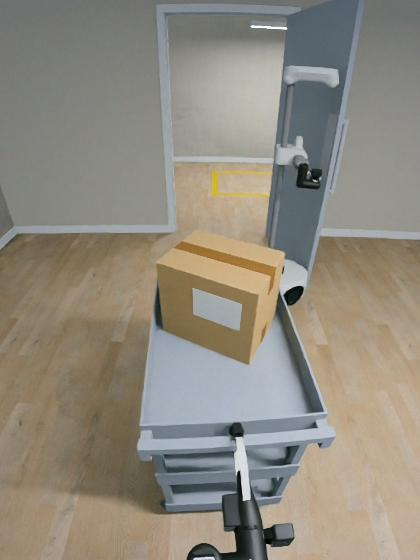

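Request:
{"fn": "move", "kwargs": {"blocking": false, "cameras": [], "r2": {"base":{"translate_m":0.35,"strafe_m":0.0},"pace":"slow"}}}

Request:
{"fn": "wait", "kwargs": {"seconds": 6, "cameras": ["r2_head_camera"]}}

Scene clock: 1154.00 s.
move: r2 moving
r1: as last shown
r1.lidar_m: 0.99 3.17 2.08 1.90 1.94 0.25 0.38 4.02 1.38 2.72 2.82 1.03
r1.motor_effort: lift_m=+22(22) arm_m=+4(4) wheel_0=-31(31) wheel_1=+33(33) wheel_2=+9(9)
r1.servo_current: wrist_yaw_rad=39(59) wrist_pitch_rad=39(52) wrist_roll_rad=52(59) gripper_m=39(46)
r1.contact_limits: strafe_m 0.8
r1.wrist_depth_mm: - 167 - 424 268 206 - / 111 167 - 424 271 200 202 / 115 163 224 427 273 201 202 / 143 169 281 430 271 201 - / - - - 402 274 202 202 / - - 187 198 237 202 - / - - 177 349 177 196 -
r2.base_odometry: x=-0.458 y=-1.280 heading=-2.034
r2.turned_by_wheels: +0.000
r2.turned_by_imu: +0.000
r2.base_tilt: forward=-0.7 right=+0.1
r2.lidar_m: 0.38 0.40 2.33 2.28 2.40 2.78 2.71 2.91 2.53 2.46 2.63 0.42
r2.base_status: translate_m moving; strafe_m moving
r2.joint_positions: lift_m=+0.684 arm_m=+0.000 wrist_yaw_rad=-0.002 wrist_pitch_rad=+0.004 wrist_roll_rad=+1.569 gripper_m=-0.029
r2.joint_status: not commanded
r2.measured_speeds: translate_m=+0.048 strafe_m=+0.000 rotate_rad=+0.001 lift_m=+0.000 arm_m=+0.000 wrist_yaw_rad=-0.002 wrist_pitch_rad=+0.000 wrist_roll_rad=+0.000
r2.motor_effort: lift_m=+18(18) arm_m=+0(1) wheel_0=+5(7) wheel_1=+5(6) wheel_2=-14(14)
r2.servo_current: wrist_yaw_rad=52(52) wrist_pitch_rad=46(46) wrist_roll_rad=46(52) gripper_m=85(91)
r2.hand_pose: x=+0.4591 y=-0.0880 z=+0.8611 quat_wxyz=(+0.708, +0.706, +0.001, -0.002) (m; r2's base frame)
r2.wrist_depth_mm: - - - 173 234 1576 1182 / - - - 173 234 1576 - / - - 574 173 232 831 - / - - 466 232 232 831 - / - - 500 173 233 - - / - - 185 172 178 - - / - - - - 233 - -
pictures: none
No camera images: "cameras" was empty.

Scene clock: 1158.33 s.
earlier move: r2 done
r1.base_odometry: x=-1.683 y=+1.405 heading=+2.911
r1.turned_by_wheels: +0.000
r1.turned_by_imu: +0.000
r1.base_tilt: forward=-1.6 right=+1.3
r1.lidar_m: 0.68 3.16 2.08 1.91 1.95 0.25 0.41 4.02 1.39 2.74 2.83 0.70
r1.base_status: not commanded
r1.joint_positions: lift_m=+0.800 arm_m=+0.030 wrist_yaw_rad=+3.088 wrist_pitch_rad=+0.002 wrist_roll_rad=+0.000 gripper_m=-0.030
r1.joint_status: not commanded
r1.measured_speeds: all 0
r1.motor_effort: lift_m=+22(22) arm_m=+4(4) wheel_0=-31(32) wheel_1=+33(33) wheel_2=+9(9)
r1.servo_current: wrist_yaw_rad=39(72) wrist_pitch_rad=46(52) wrist_roll_rad=52(72) gripper_m=46(59)
r1.contact_limits: strafe_m 0.8
r1.hand_pose: x=-0.0824 y=+0.1028 z=+0.9773 quat_wxyz=(+0.027, -0.001, +0.000, +1.000) (m; r1's base frame)
r1.wrist_depth_mm: - 167 - 424 267 206 - / 111 168 - 424 271 200 202 / 115 163 224 427 271 202 201 / 143 168 283 433 272 202 - / - - - 404 273 202 202 / - - 187 198 236 202 - / - - 177 351 177 195 -
r2.base_odometry: x=-0.609 y=-1.582 heading=-2.034
r2.turned_by_wheels: +0.000
r2.turned_by_imu: -0.001
r2.base_tilt: forward=-0.7 right=+0.1
r2.lidar_m: 0.40 0.46 2.31 2.26 2.37 3.16 3.07 3.24 2.55 2.48 2.63 0.41
r2.base_status: done
r2.joint_positions: lift_m=+0.684 arm_m=+0.000 wrist_yaw_rad=-0.004 wrist_pitch_rad=+0.004 wrist_roll_rad=+1.569 gripper_m=-0.029
r2.joint_status: not commanded
r2.measured_speeds: all 0
r2.motor_effort: lift_m=+18(18) arm_m=-3(4) wheel_0=+2(7) wheel_1=+4(7) wheel_2=-9(15)
r2.servo_current: wrist_yaw_rad=39(59) wrist_pitch_rad=39(46) wrist_roll_rad=52(65) gripper_m=91(98)
r2.hand_pose: x=+0.4590 y=-0.0885 z=+0.8611 quat_wxyz=(+0.708, +0.706, +0.000, -0.003) (m; r2's base frame)
r2.wrist_depth_mm: - - 1464 144 198 - - / - 1366 512 149 206 788 - / - 455 445 153 213 - - / - - 496 160 220 842 - / - - 580 167 229 - - / - - 186 172 179 1708 - / - - - - - 1756 477
wait: 4.33 of 6 s (r2 has come to rest)
pictures: r2_head_camera
Images, in order (width x height): r2_head_camera 420x560.

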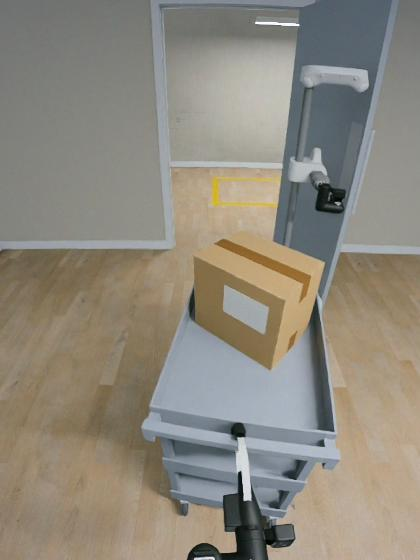

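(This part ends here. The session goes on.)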